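# Seat a round belt on both pulleys with two arms

## Task

Get the round belt sitting in the groove of each of the two pulleys, running straight between them and not twisted into a cross.

## Robot and tools

Robot: two arms, left_arm and right_arm, each ending in a parallel gripper. Fingers extend along the gripper's +z axis and separate along its y axis. The reported hand point lies between the finger pads, roughly 1 cm short of the tips.

Frames: the scene frame has its origin at table height, halfway between the nominal arm mounts, +z up, +x pointing out across the table, and left_arm on the +y side (image left/right does not follow these names). Actual bases: left_arm at (-0.021, +0.351, +0.010) m, right_arm at (+0.038, -0.312, +0.024) m, both turned by only a tiny yaw, so their axes nearly match the scene axes. Each arm's hand positions, orientations, Hand target and wrist camera pose are given in that arm's own base frame; fixed cameras and the table use the scene frame.

execute_actions(actions, cameras): actions is a list of actions; each action is a list of up to 15 rows, one per 1/30 s step, and a short table repeats its final row to fill 15 steps. Every row is a single list of 14 numbers, each in [-1, 1], covering both arms even when one is idle: left_arm dx, dy, dz, rx, ry, rz, opening, then right_arm in the same order. dx..rz are offsets, not poses: measured from that arm's Hand target at the moment the action begins, along the arm's own base axes, with rx, ry, rz forming one rotation vector turned about the Hand target point. Every row in an action counts from that same starting target, and each new action restarts from the current Hand target, so repeating an offset keeps moving further. Scale: 1.0 equals 0.6 m or 180 degrees; a translation longer than 1.0 is shortened along its direction. Opening is absolute: +1 fully open (0.094 m), -1 closed. Six zeros for an arm re-request its current Hand target; a 0 opening is a real command (half open), so resend the current opening to leave a gripper alone. cameras: list of names, ["all"], or []; omitted means all images only when actions is empty. An empty actions list returns the full state and images.

move(target, speed, blend, opening_speed, grip_force, blocking, cameras): target is one 14-number row laid out as above, or a list of up to 15 such rows; every row is an offset from the Hand targets at the start of the move, not from the previous row. Grippers travel in straight lines, all arms finishing together, at least 0.5 s and at most 10 s per move. speed: top path speed in m/s, 0.002 to 2.9 (default 0.25), rotation capped at twice that in rad/s; one value or one per target. blend: corner rounding in m for lists, 0 (default) stops at each waypoint. opening_speed: rate of opening change per second on the -1..+1 scale, at least 0.2; use it to close gently. grip_force: per-pad force cap in newtons, 10 to 50, one value or one per arm; it persists, and lower values close slowly. blocking=false returns after about 0.5 s while the move continues. Paths do not avoid obstacles or the other arm.

wait(seconds 0 to 10, cameras) lets the scene run with commands held. stop(cameras) brakes a running move. zoom_image(camera, region) enlarges [x0, y0, x1, y1] pixels (max 504 by 504) of the newest image from cam_high, cam_low, cam_board, cam_idler, cam_left_wrist or cam_right_wrist (all 896x504). finished_scene(scene) ends the current scene irreversibly; pass the current scene's number.

Results: end_effector_position (m) and end_effector_quat_wxyz per arm in its base frame; Hand target, the last commanded pose after clipping, from which the next offsets count; Tool commands; grip_measured on the opening scale (reads up to about 2.5 mm wide when empty, narrower than a squeezed part); grip_effort_nm, the gripper motor's averaged effort, negative when closing, not a pad force; Joint positions (last value is opening in metres), Joint velocities (possibly just "within noise"), Joint torques (offset, noisy, joints 1 to 3 wrap at ±28 N m); motor temperatures; and for move a "move:" line such as done, off_target, moving, held or fault, plus limits=paced (pose clipped) or limits=held (steps withheld). done means within 10 mm and 2 degrees; neither done nor off_target tells you about contact.

Behaviour: orientation commands are clipped to 40 degrees from the current orientation each step. Grippers sag, fall short or tilt, especially at long reach, and small moves can go astray; check the pose after each move and send the remaining distance or rotation as a fresh offset. Joint ranges (rad): waist -2.618 to 3.054, shoulder 0.000 to 3.142, elbow 0.000 to 3.142 (straight at 2.901), wrist pitch -1.571 to 1.571, wrist yaw -1.571 to 1.571, wrist roll -2.094 to 2.094.

Avoid: letting the belt drop or leave the table; releasing it while it moves; fast impacts or forcing past contact (an arm blocked keeps pushing until you command its target back); any contact or gripping between the two arms, which can fail the scene; routing a path close to an arm's own base; straining wrist camera cables; long stretched holds, since heat at 75 °C shows MOTOR HOT and at 90 °C the arm folds and goes idle. Clearance checks do not guard grippers against each other.

Each tool is called by a JSON object that holds its "op" and its "data".

## Session

{"op": "execute_actions", "data": {"actions": []}}

Scene clock: 0.00 s.
left_arm: end_effector_position=(+0.4111, +0.0236, +0.0670) grip_measured=+1.000 grip_effort_nm=n/a end_effector_quat_wxyz=(+0.556, -0.044, +0.823, +0.108) | right_arm: end_effector_position=(+0.4131, -0.0182, +0.0609) grip_measured=+1.000 grip_effort_nm=n/a end_effector_quat_wxyz=(+0.556, +0.060, +0.818, -0.133)
Joint positions: left_arm=[-0.062 1.715 0.434 0.898 -0.286 0.024 0.094] | right_arm=[0.121 1.774 0.448 0.941 0.401 -0.006 0.094]
Joint velocities: within noise
Joint torques (N m): no reading
Motor temperatures (°C): left_arm=[27 27 27 31 25 26 27] | right_arm=[26 31 28 29 24 27 26]
Heat: left arm: 31 °C; right arm: 31 °C.
Hand target: left_arm +0.4157, +0.0234, +0.0780; +0.570, -0.047, +0.813, +0.106 | right_arm +0.4149, -0.0180, +0.0644; +0.560, +0.061, +0.816, -0.132
Tool commands: left_gripper/opening=+1.0 right_gripper/opening=+1.0

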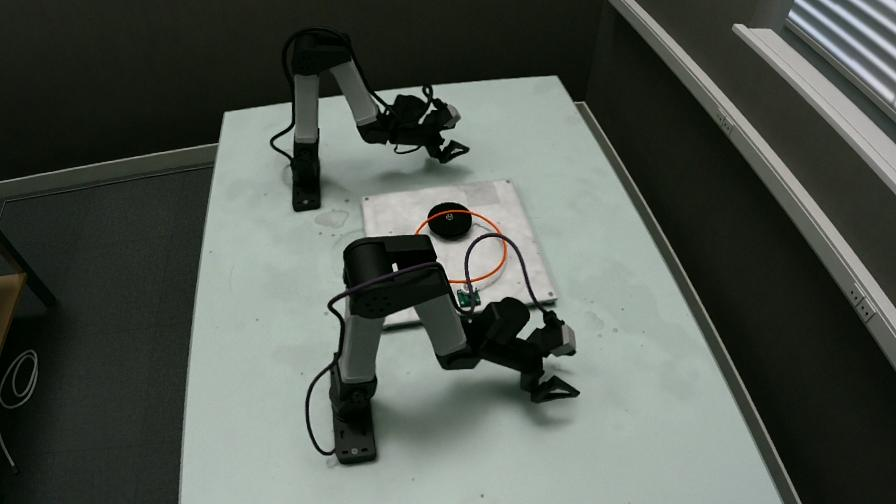

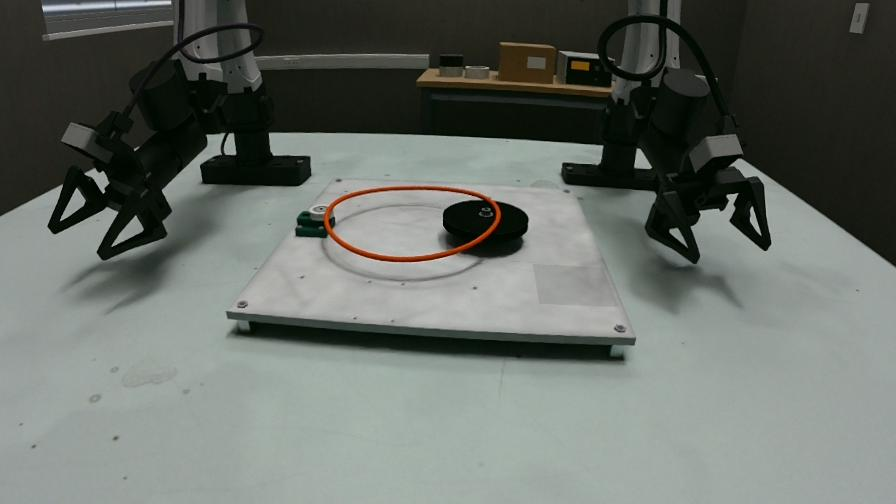

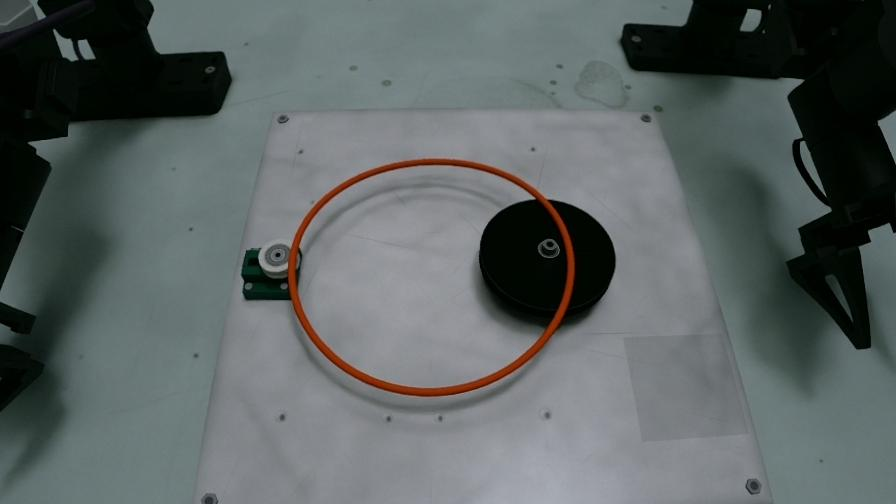

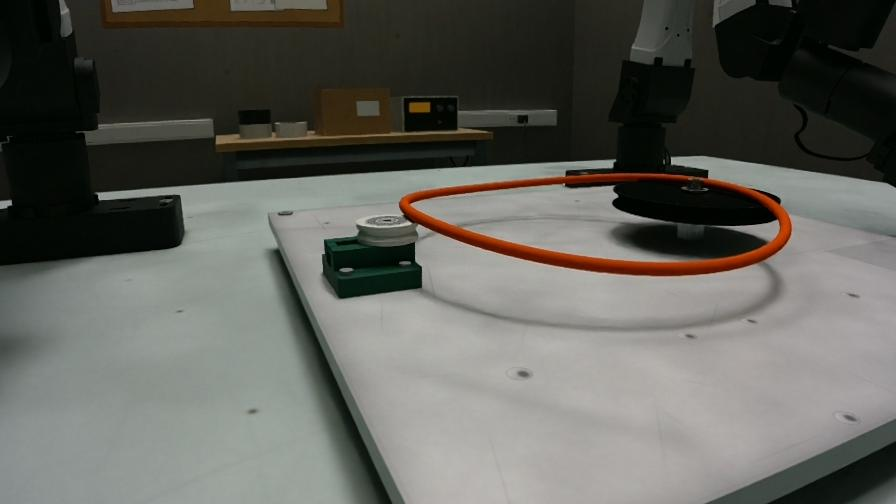

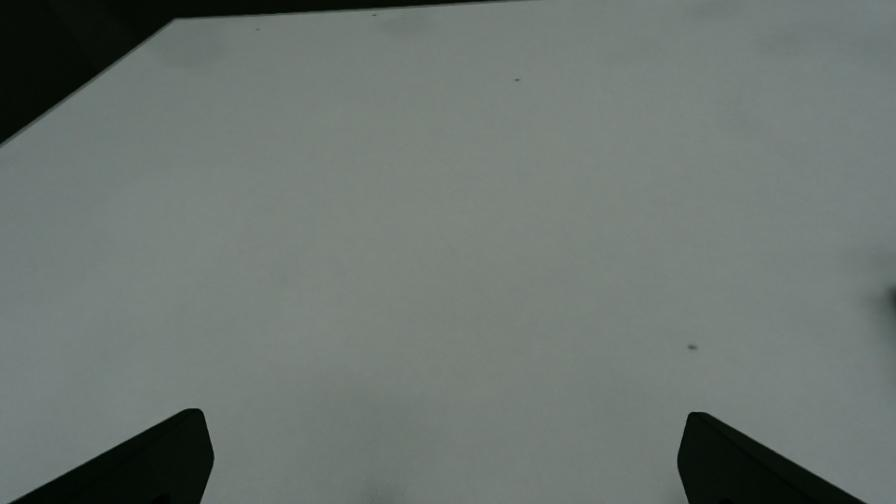

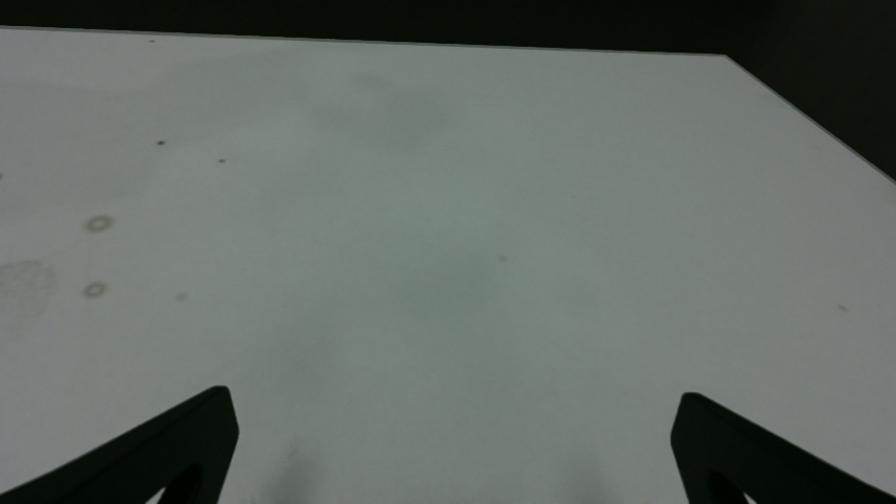

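{"op": "zoom_image", "data": {"camera": "cam_idler", "region": [260, 130, 540, 330]}}

{"op": "zoom_image", "data": {"camera": "cam_board", "region": [220, 120, 640, 420]}}

{"op": "zoom_image", "data": {"camera": "cam_idler", "region": [540, 130, 820, 330]}}

{"op": "zoom_image", "data": {"camera": "cam_low", "region": [280, 160, 560, 300]}}

Scaled by 1.800 from the camera's 896x504 image, which has a finer 1280x720 frame.

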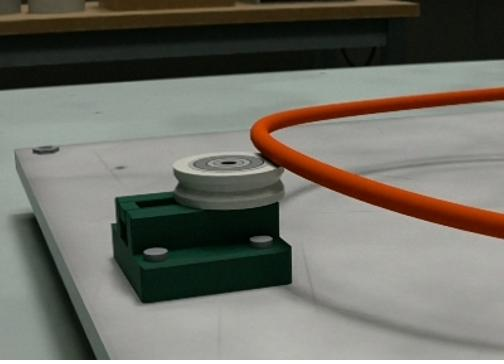

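Scaled by 1.200 from the camera's 896x504 image, which has a finer 1280x720 frame.

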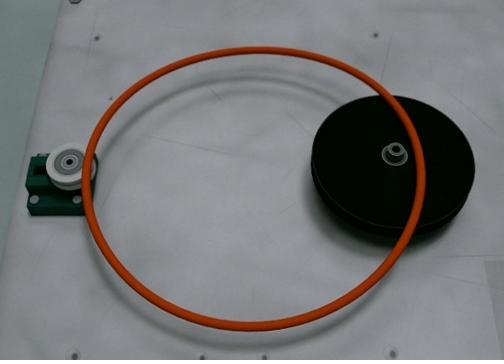

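Scaled by 1.800 from the camera's 896x504 image, which has a finer 1280x720 frame.

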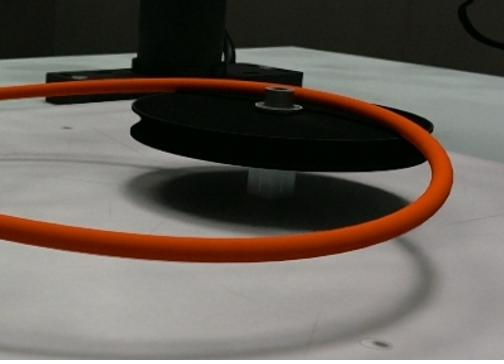

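Scaled by 1.800 from the camera's 896x504 image, which has a finer 1280x720 frame.

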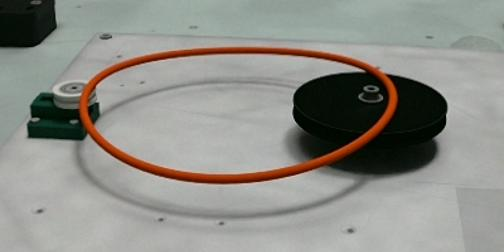

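{"op": "move", "data": {"target": [[0,0,0.2,0,0,0,-0.3,0,0,0.2,0,0,0,-0.3],[-0.158,-0.456,0.203,-0.0634,0.277,-0.0426,-0.3,-0.27,0.391,0.209,0.0788,0.2705,0.0548,-0.3]], "cameras": ["all"]}}

Scene clock: 15.00 s.
left_arm: end_effector_position=(+0.3184, -0.2441, +0.1921) grip_measured=-0.298 grip_effort_nm=-0.10 end_effector_quat_wxyz=(+0.168, +0.007, +0.986, +0.013) | right_arm: end_effector_position=(+0.2528, +0.2114, +0.1861) grip_measured=-0.298 grip_effort_nm=-0.07 end_effector_quat_wxyz=(+0.176, -0.004, +0.984, -0.007)
Joint positions: left_arm=[-0.761 1.873 1.884 -1.349 -0.248 -0.717 0.033] | right_arm=[0.838 1.579 1.513 -1.272 0.27 0.799 0.033]
Joint torques (N m): left_arm=[-0.09 -7.45 9.09 0.63 -0.02 -0.08] | right_arm=[-0.02 -4.71 8.65 0.66 0.12 0.22]
Motor temperatures (°C): left_arm=[27 29 29 36 25 26 27] | right_arm=[26 33 29 32 24 27 26]
Heat: left arm: 36 °C; right arm: 33 °C.
Hand target: left_arm +0.3209, -0.2503, +0.1997; +0.173, +0.000, +0.985, +0.000 | right_arm +0.2529, +0.2165, +0.1898; +0.173, -0.001, +0.985, +0.000
Off the commanded pose: left_arm 0.010 m, 2 deg | right_arm 0.006 m, 1 deg.
move: done
camera_calibration:
cam_left_wrist: T_world_to_cam=[[-0.00968789, -0.999452, -0.0316618, -0.23592], [-0.996581, 0.00705234, 0.0823166, 0.344169], [-0.0820482, 0.032351, -0.996103, 0.311792], [0, 0, 0, 1]] pos_world=[0.366289, -0.248305, 0.274776]
cam_right_wrist: T_world_to_cam=[[0.00419581, -0.999821, 0.0184617, 0.208919], [-0.996999, -0.0027555, 0.0773614, 0.277013], [-0.0772966, -0.0187309, -0.996832, 0.299921], [0, 0, 0, 1]] pos_world=[0.298488, 0.215263, 0.273684]

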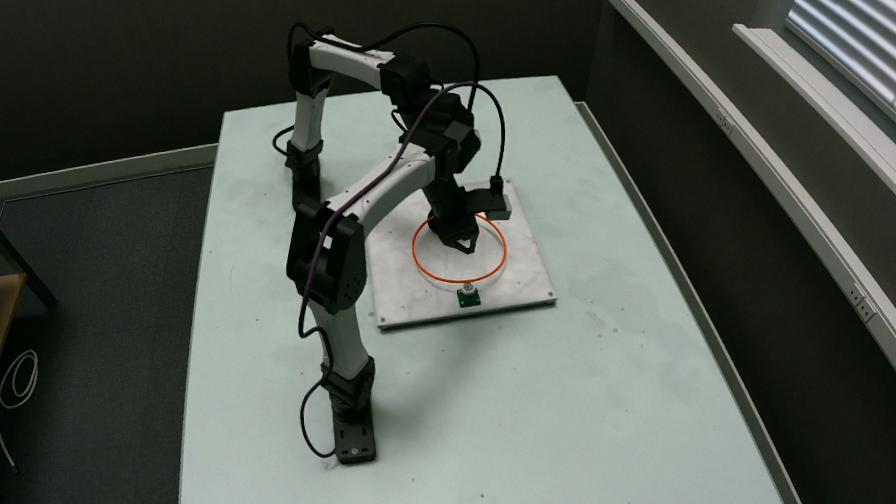

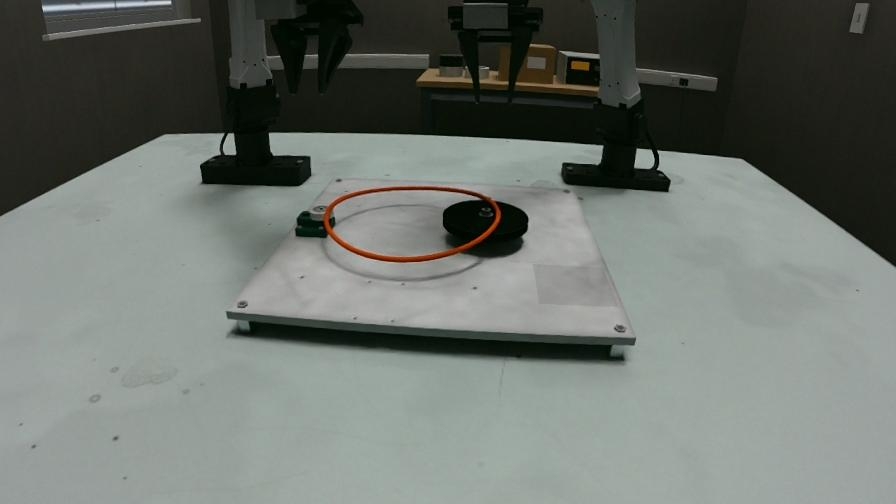

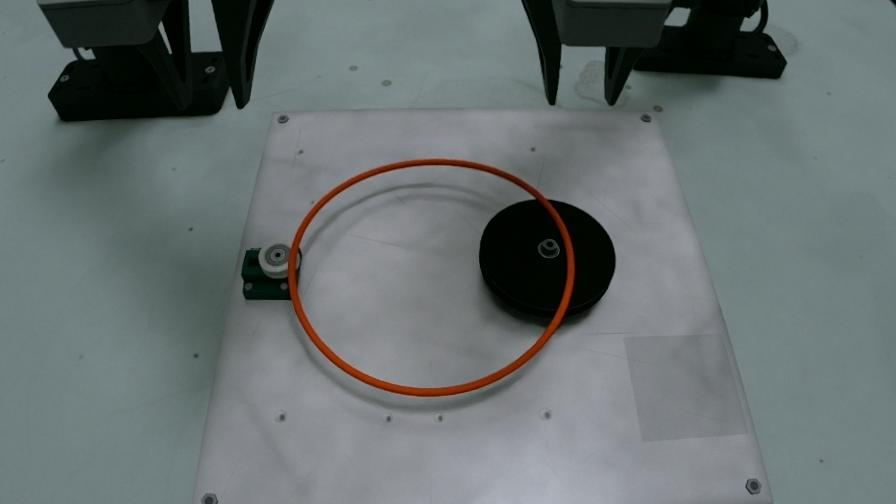

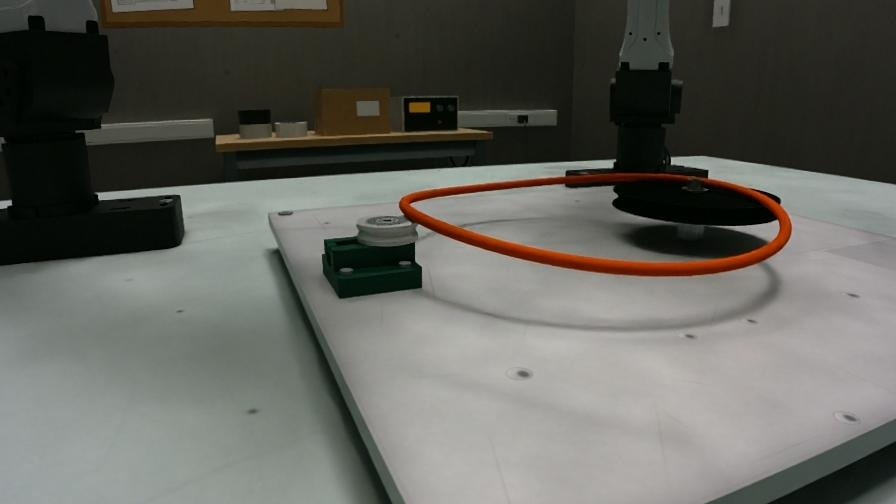

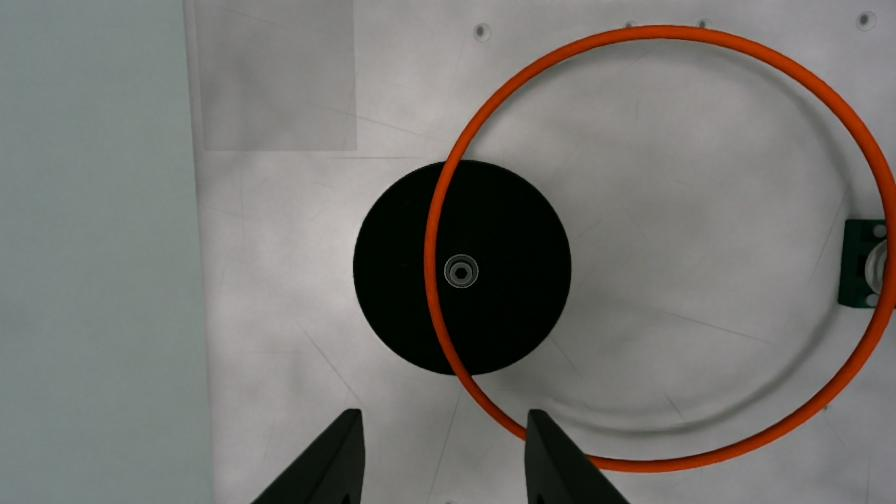

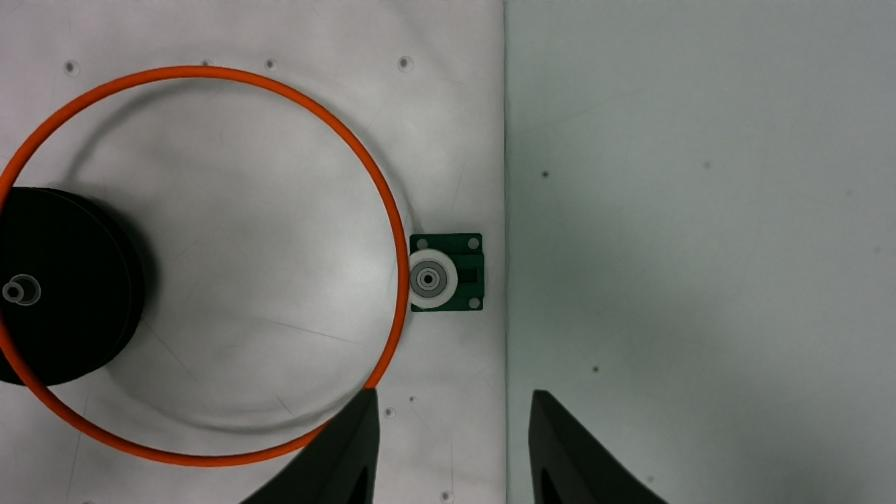

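{"op": "move", "data": {"target": [0.0377,0.0172,-0.1535,0,0,0,-0.3,0.0797,0.0442,-0.1597,0,0,0.056,-0.3], "cameras": ["all"], "speed": 0.12}}

{"op": "zoom_image", "data": {"camera": "cam_low", "region": [280, 120, 580, 300]}}

{"op": "zoom_image", "data": {"camera": "cam_idler", "region": [300, 60, 820, 320]}}

Scene clock: 36.57 s.
left_arm: end_effector_position=(+0.3411, -0.2397, +0.1112) grip_measured=-0.298 grip_effort_nm=-0.10 end_effector_quat_wxyz=(+0.173, -0.001, +0.985, +0.004) | right_arm: end_effector_position=(+0.3005, +0.2429, +0.1001) grip_measured=-0.298 grip_effort_nm=-0.07 end_effector_quat_wxyz=(+0.178, -0.085, +0.980, +0.012)
Joint positions: left_arm=[-0.708 1.879 1.563 -0.992 -0.231 -0.68 0.033] | right_arm=[0.771 1.739 1.339 -0.874 0.204 0.567 0.033]
Joint torques (N m): left_arm=[0.81 -8.03 5.41 0.94 -0.01 0.21] | right_arm=[-0.84 -6.24 5.64 1.08 0.08 0.04]
Motor temperatures (°C): left_arm=[27 33 34 33 25 26 27] | right_arm=[26 33 33 30 24 27 26]
Heat: left arm: 34 °C; right arm: 33 °C.
Hand target: left_arm +0.3435, -0.2399, +0.1076; +0.173, +0.000, +0.985, +0.000 | right_arm +0.3007, +0.2432, +0.0940; +0.172, -0.087, +0.981, +0.015
Off the commanded pose: left_arm 0.004 m, 1 deg | right_arm 0.006 m, 1 deg.
move: done
camera_calibration:
cam_left_wrist: T_world_to_cam=[[0.00409229, -0.99993, -0.0110924, -0.240947], [-0.997455, -0.00487126, 0.0711339, 0.372111], [-0.0711829, 0.0107731, -0.997405, 0.224209], [0, 0, 0, 1]] pos_world=[0.38811, -0.241533, 0.194485]
cam_right_wrist: T_world_to_cam=[[0.171731, -0.985103, 0.00897298, 0.188756], [-0.982601, -0.170627, 0.0733541, 0.368158], [-0.0707303, -0.0214141, -0.997266, 0.217189], [0, 0, 0, 1]] pos_world=[0.344699, 0.253413, 0.187896]

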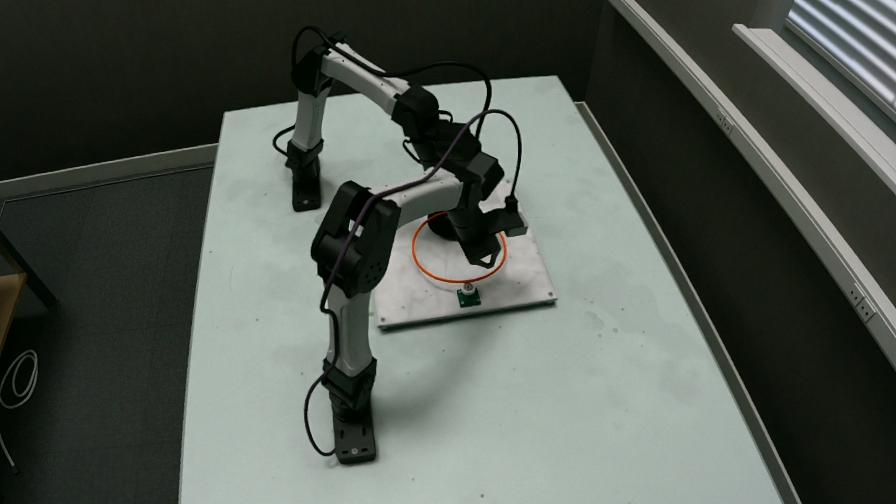

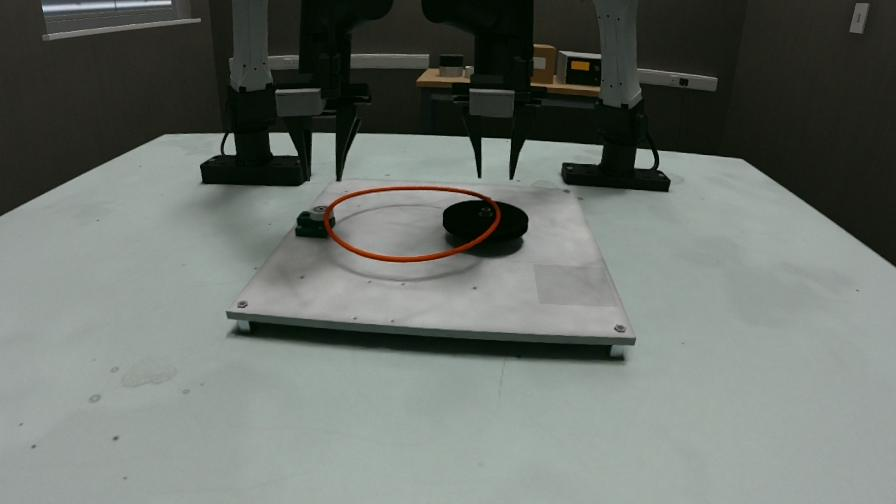

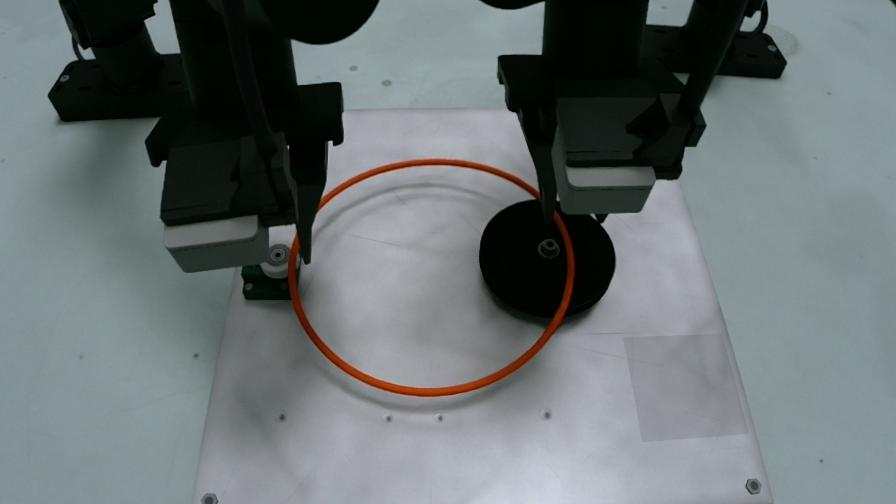

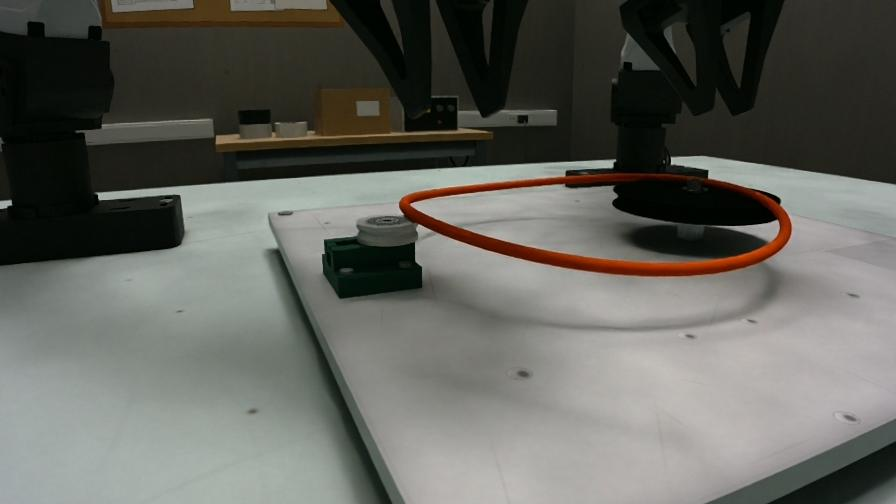

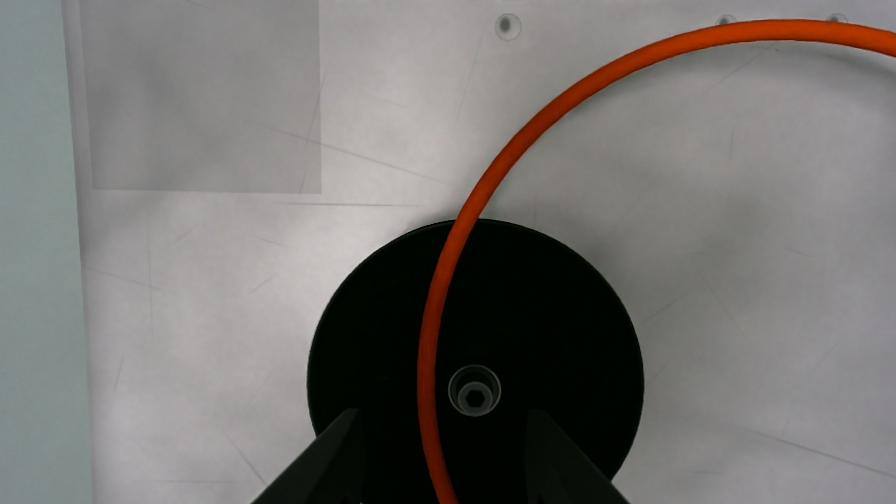

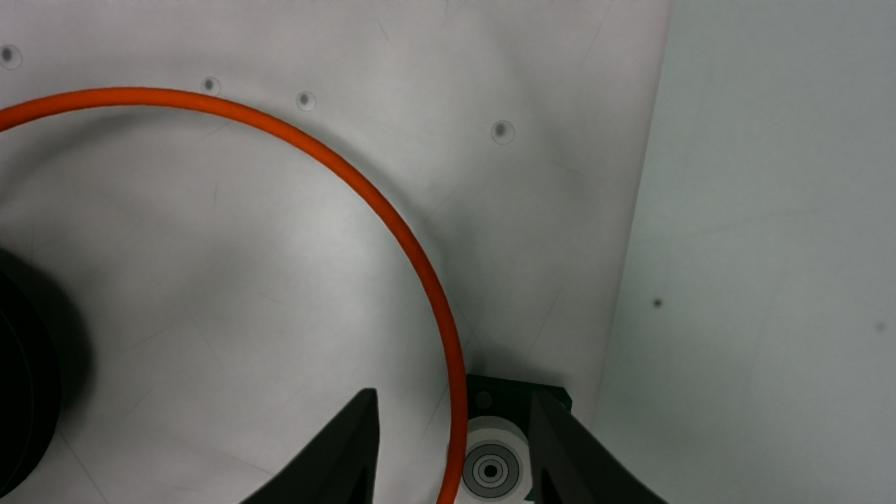

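Scaled by 1.680 from the camera's 896x504 image, which has a finer 1280x720 frame.

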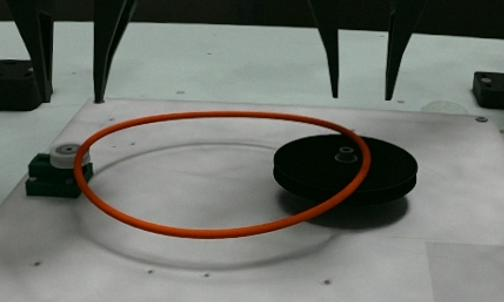

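Region (300, 60, 820, 320) is 520x260 pixels. A region can be at most 504 by 504 pixels.

{"op": "move", "data": {"target": [0,0.0088,-0.058,0,0,0,-0.3,0.01,-0.004,-0.055,0,0,0,-0.3], "cameras": ["all"], "speed": 0.05}}

{"op": "zoom_image", "data": {"camera": "cam_idler", "region": [320, 100, 560, 300]}}

{"op": "zoom_image", "data": {"camera": "cam_idler", "region": [580, 100, 820, 280]}}

{"op": "zoom_image", "data": {"camera": "cam_low", "region": [280, 120, 580, 300]}}

Scene clock: 46.23 s.
left_arm: end_effector_position=(+0.3410, -0.2350, +0.0766) grip_measured=-0.298 grip_effort_nm=-0.10 end_effector_quat_wxyz=(+0.173, -0.001, +0.985, +0.004) | right_arm: end_effector_position=(+0.3071, +0.2413, +0.0686) grip_measured=-0.298 grip_effort_nm=-0.07 end_effector_quat_wxyz=(+0.179, -0.086, +0.980, +0.014)
Joint positions: left_arm=[-0.698 1.885 1.433 -0.853 -0.228 -0.669 0.033] | right_arm=[0.754 1.775 1.253 -0.745 0.198 0.549 0.033]
Joint torques (N m): left_arm=[0.9 -7.91 5.33 0.95 -0.01 0.21] | right_arm=[-0.81 -6.08 5.26 1.12 0.1 0.02]
Heat: left arm: 34 °C; right arm: 34 °C.
Hand target: left_arm +0.3435, -0.2346, +0.0728; +0.173, +0.000, +0.985, +0.000 | right_arm +0.3068, +0.2408, +0.0611; +0.172, -0.087, +0.981, +0.016
Off the commanded pose: left_arm 0.005 m, 0 deg | right_arm 0.008 m, 1 deg.
move: done
camera_calibration:
cam_left_wrist: T_world_to_cam=[[0.00311446, -0.999938, -0.0107144, -0.236314], [-0.997422, -0.00387442, 0.0716554, 0.374634], [-0.0716924, 0.0104636, -0.997372, 0.18976], [0, 0, 0, 1]] pos_world=[0.388009, -0.236834, 0.159885]
cam_right_wrist: T_world_to_cam=[[0.172592, -0.984969, 0.00689305, 0.186151], [-0.982642, -0.171692, 0.070266, 0.377195], [-0.0680263, -0.0189007, -0.997504, 0.184848], [0, 0, 0, 1]] pos_world=[0.351093, 0.251609, 0.1566]

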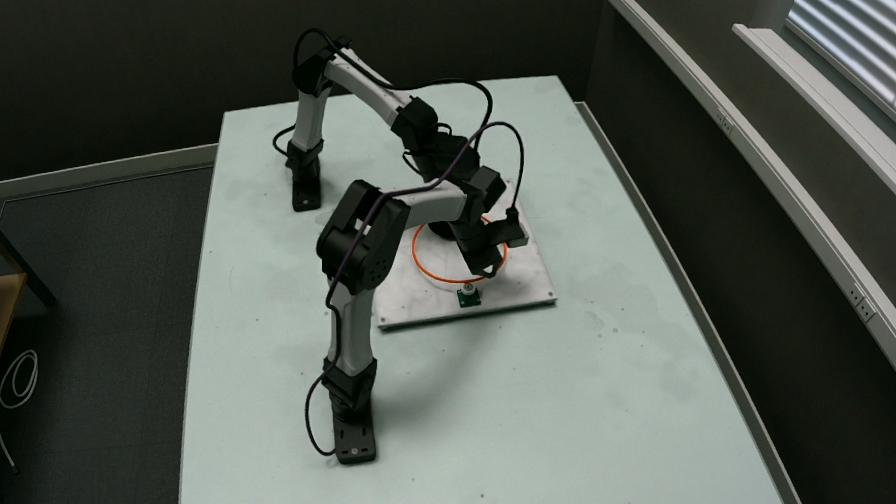

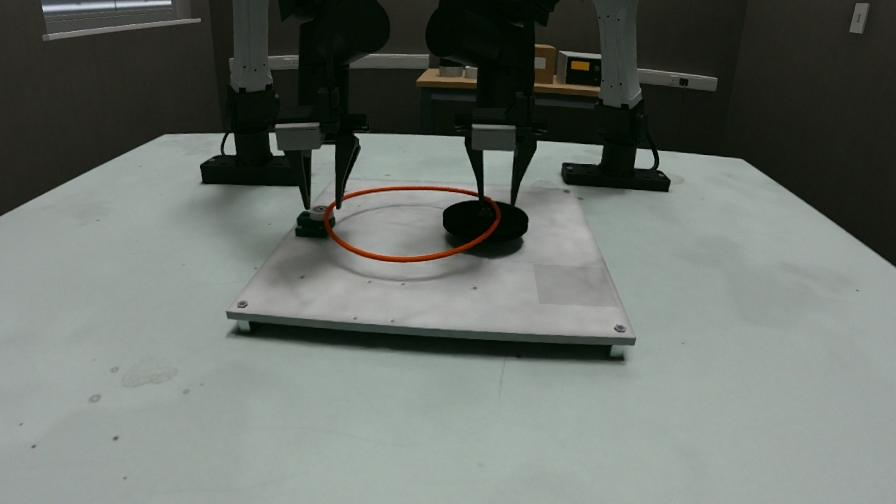

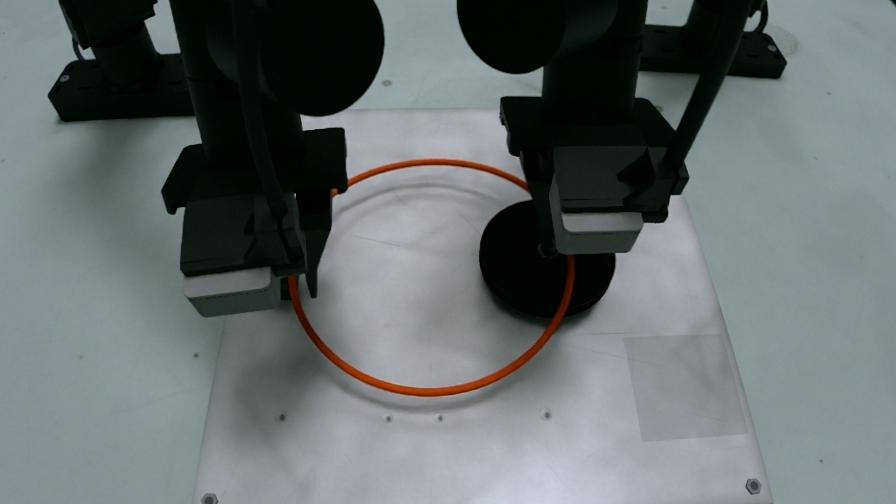

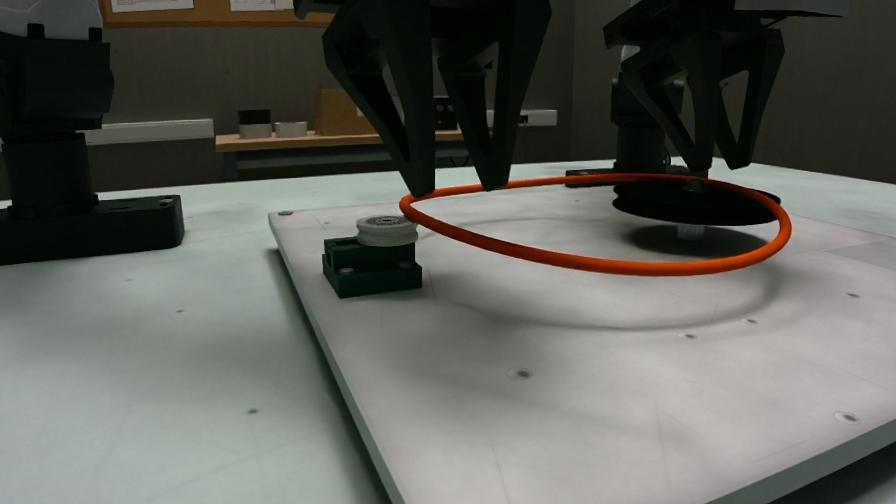

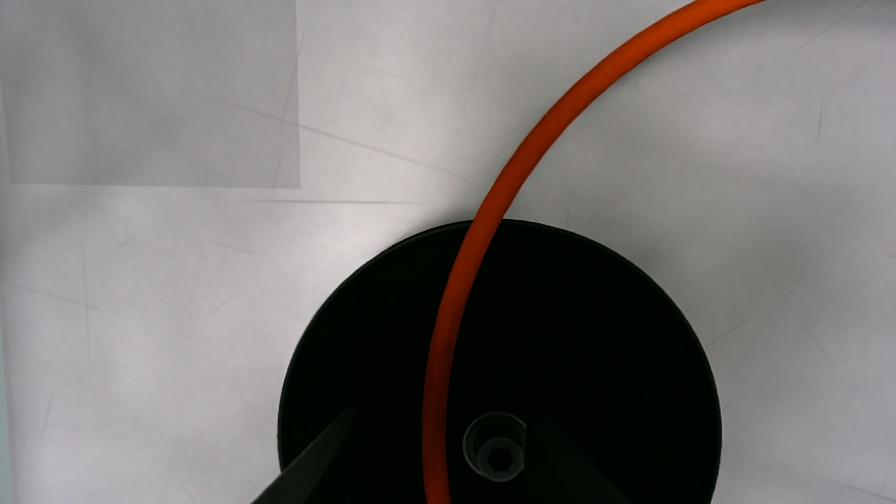

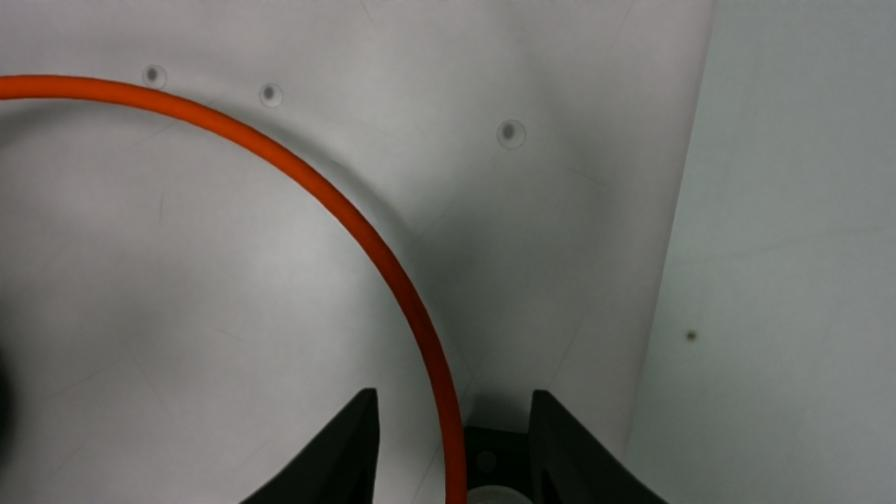

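Scaled by 2.100 from the camera's 896x504 image, which has a finer 1280x720 frame.

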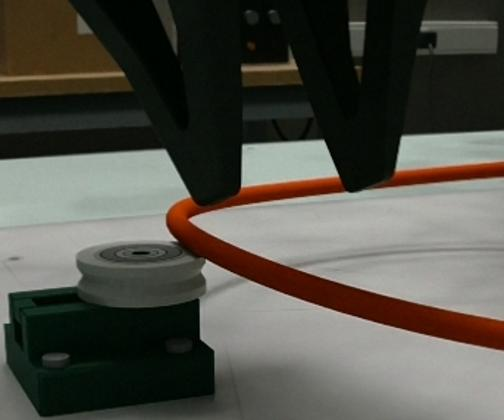

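Scaled by 2.100 from the camera's 896x504 image, which has a finer 1280x720 frame.

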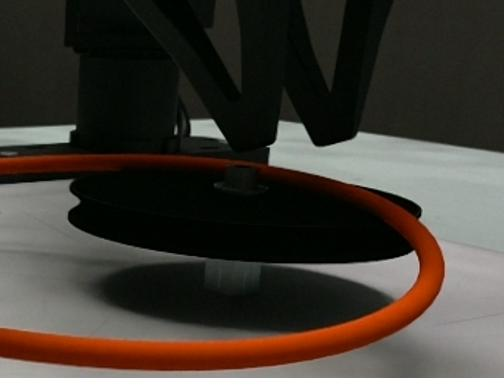

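Scaled by 1.680 from the camera's 896x504 image, which has a finer 1280x720 frame.

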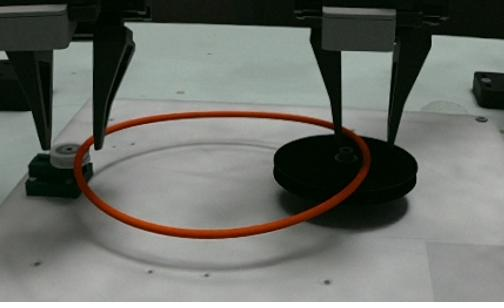

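{"op": "move", "data": {"target": [[0.025,0.002,0,0,0,-0.045,-0.6,0,0,0,0,0,0,-0.6],[0.025,0.002,-0.0125,0,0,-0.045,-0.6,0,0,-0.0185,0,0,0,-0.6]], "cameras": ["cam_idler","cam_low","cam_left_wrist","cam_right_wrist"], "speed": 0.05}}

{"op": "zoom_image", "data": {"camera": "cam_idler", "region": [320, 100, 560, 300]}}

{"op": "zoom_image", "data": {"camera": "cam_idler", "region": [580, 100, 820, 280]}}

{"op": "zoom_image", "data": {"camera": "cam_low", "region": [280, 120, 580, 300]}}

Scene clock: 51.27 s.
left_arm: end_effector_position=(+0.3570, -0.2344, +0.0711) grip_measured=-0.598 grip_effort_nm=-0.10 end_effector_quat_wxyz=(+0.174, +0.068, +0.982, -0.009) | right_arm: end_effector_position=(+0.3073, +0.2415, +0.0579) grip_measured=-0.598 grip_effort_nm=-0.07 end_effector_quat_wxyz=(+0.180, -0.086, +0.980, +0.014)
Joint positions: left_arm=[-0.652 1.905 1.433 -0.793 -0.175 -0.487 0.019] | right_arm=[0.754 1.787 1.224 -0.702 0.198 0.549 0.019]
Joint torques (N m): left_arm=[0.88 -7.98 5.01 1.03 0.04 0.22] | right_arm=[-1.01 -5.97 5.19 1.13 0.02 -0.01]
Heat: left arm: 35 °C; right arm: 34 °C.
Hand target: left_arm +0.3585, -0.2334, +0.0654; +0.173, +0.070, +0.982, -0.012 | right_arm +0.3067, +0.2406, +0.0499; +0.172, -0.087, +0.981, +0.015
Off the commanded pose: left_arm 0.006 m, 0 deg | right_arm 0.008 m, 1 deg.
move: done
camera_calibration:
cam_left_wrist: T_world_to_cam=[[-0.136254, -0.990638, -0.00845376, -0.184081], [-0.988395, 0.135358, 0.0689404, 0.420684], [-0.0671507, 0.0177491, -0.997585, 0.185493], [0, 0, 0, 1]] pos_world=[0.403176, -0.242593, 0.154487]
cam_right_wrist: T_world_to_cam=[[0.172538, -0.984981, 0.0064898, 0.186485], [-0.982686, -0.171677, 0.0696826, 0.378175], [-0.0675219, -0.0184004, -0.997548, 0.173889], [0, 0, 0, 1]] pos_world=[0.351193, 0.251808, 0.1459]
Images, in order (width x height): cam_low 896x504, cam_idler 896x504, cam_left_wrist 896x504, cam_right_wrist 896x504.

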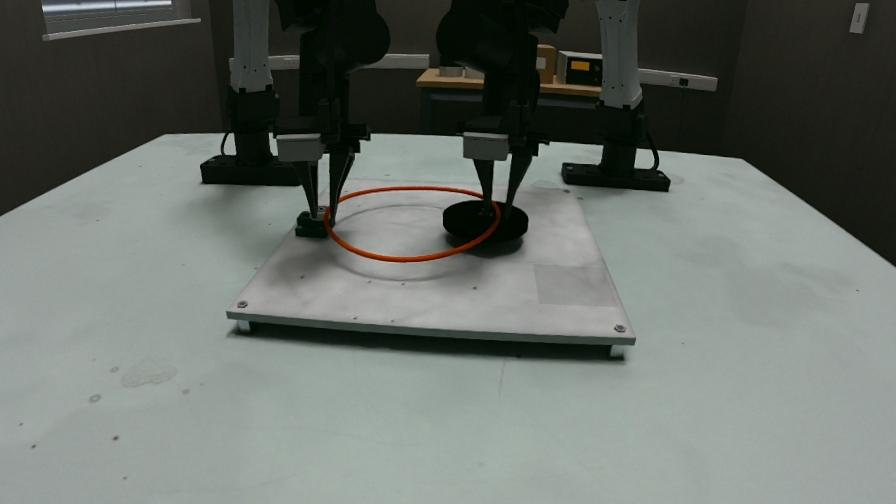

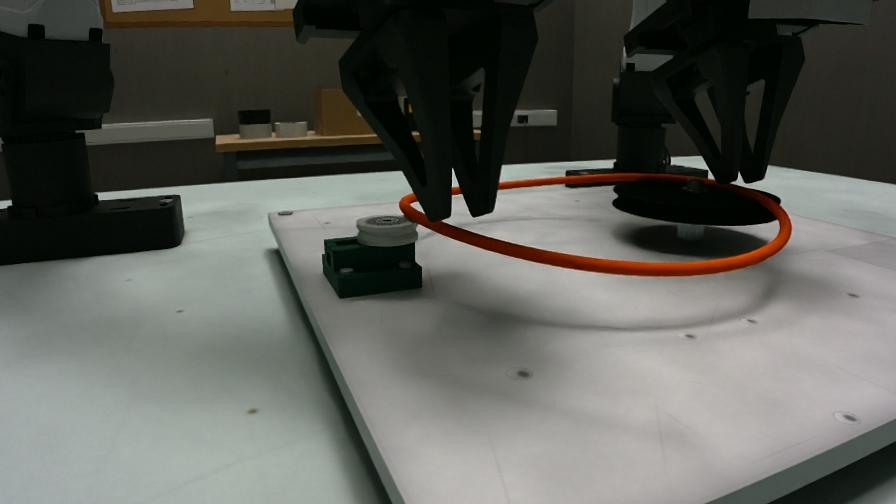

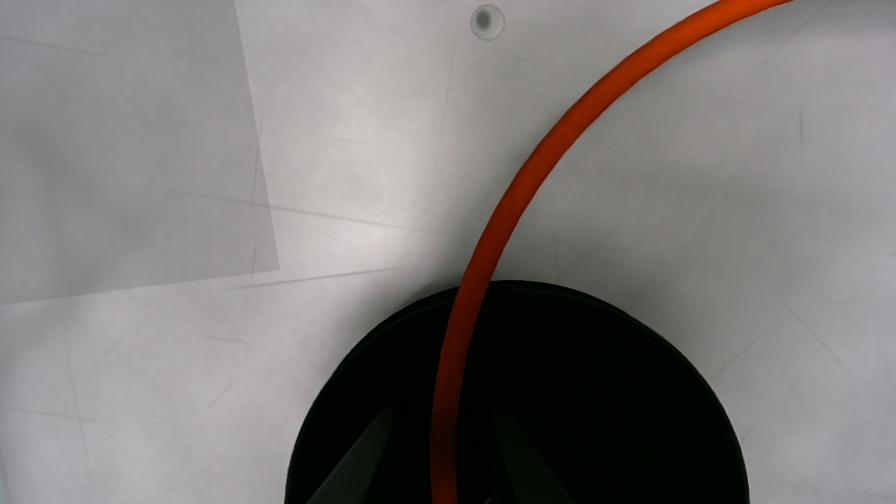

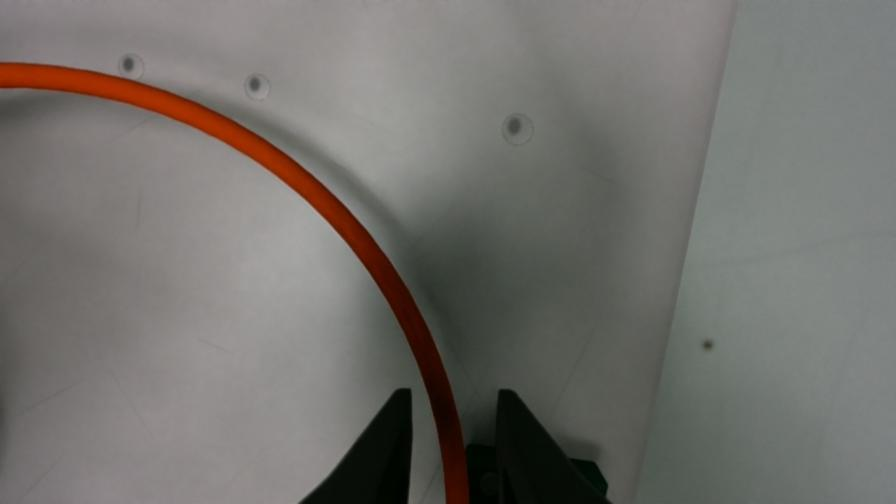

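Scaled by 2.100 from the camera's 896x504 image, which has a finer 1280x720 frame.

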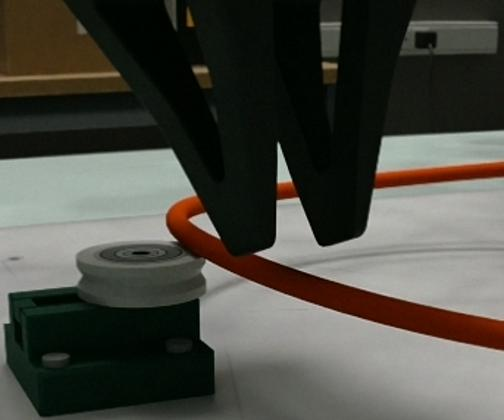

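Scaled by 2.100 from the camera's 896x504 image, which has a finer 1280x720 frame.

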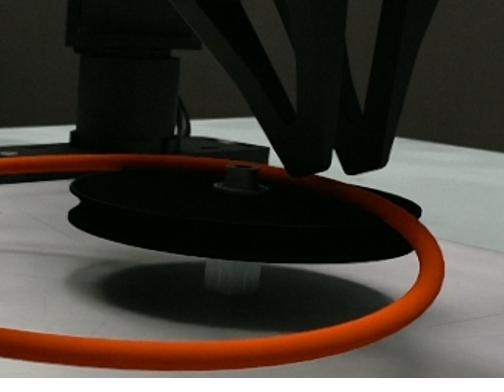

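Scaled by 1.680 from the camera's 896x504 image, which has a finer 1280x720 frame.

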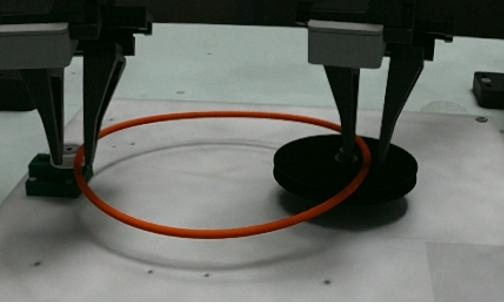

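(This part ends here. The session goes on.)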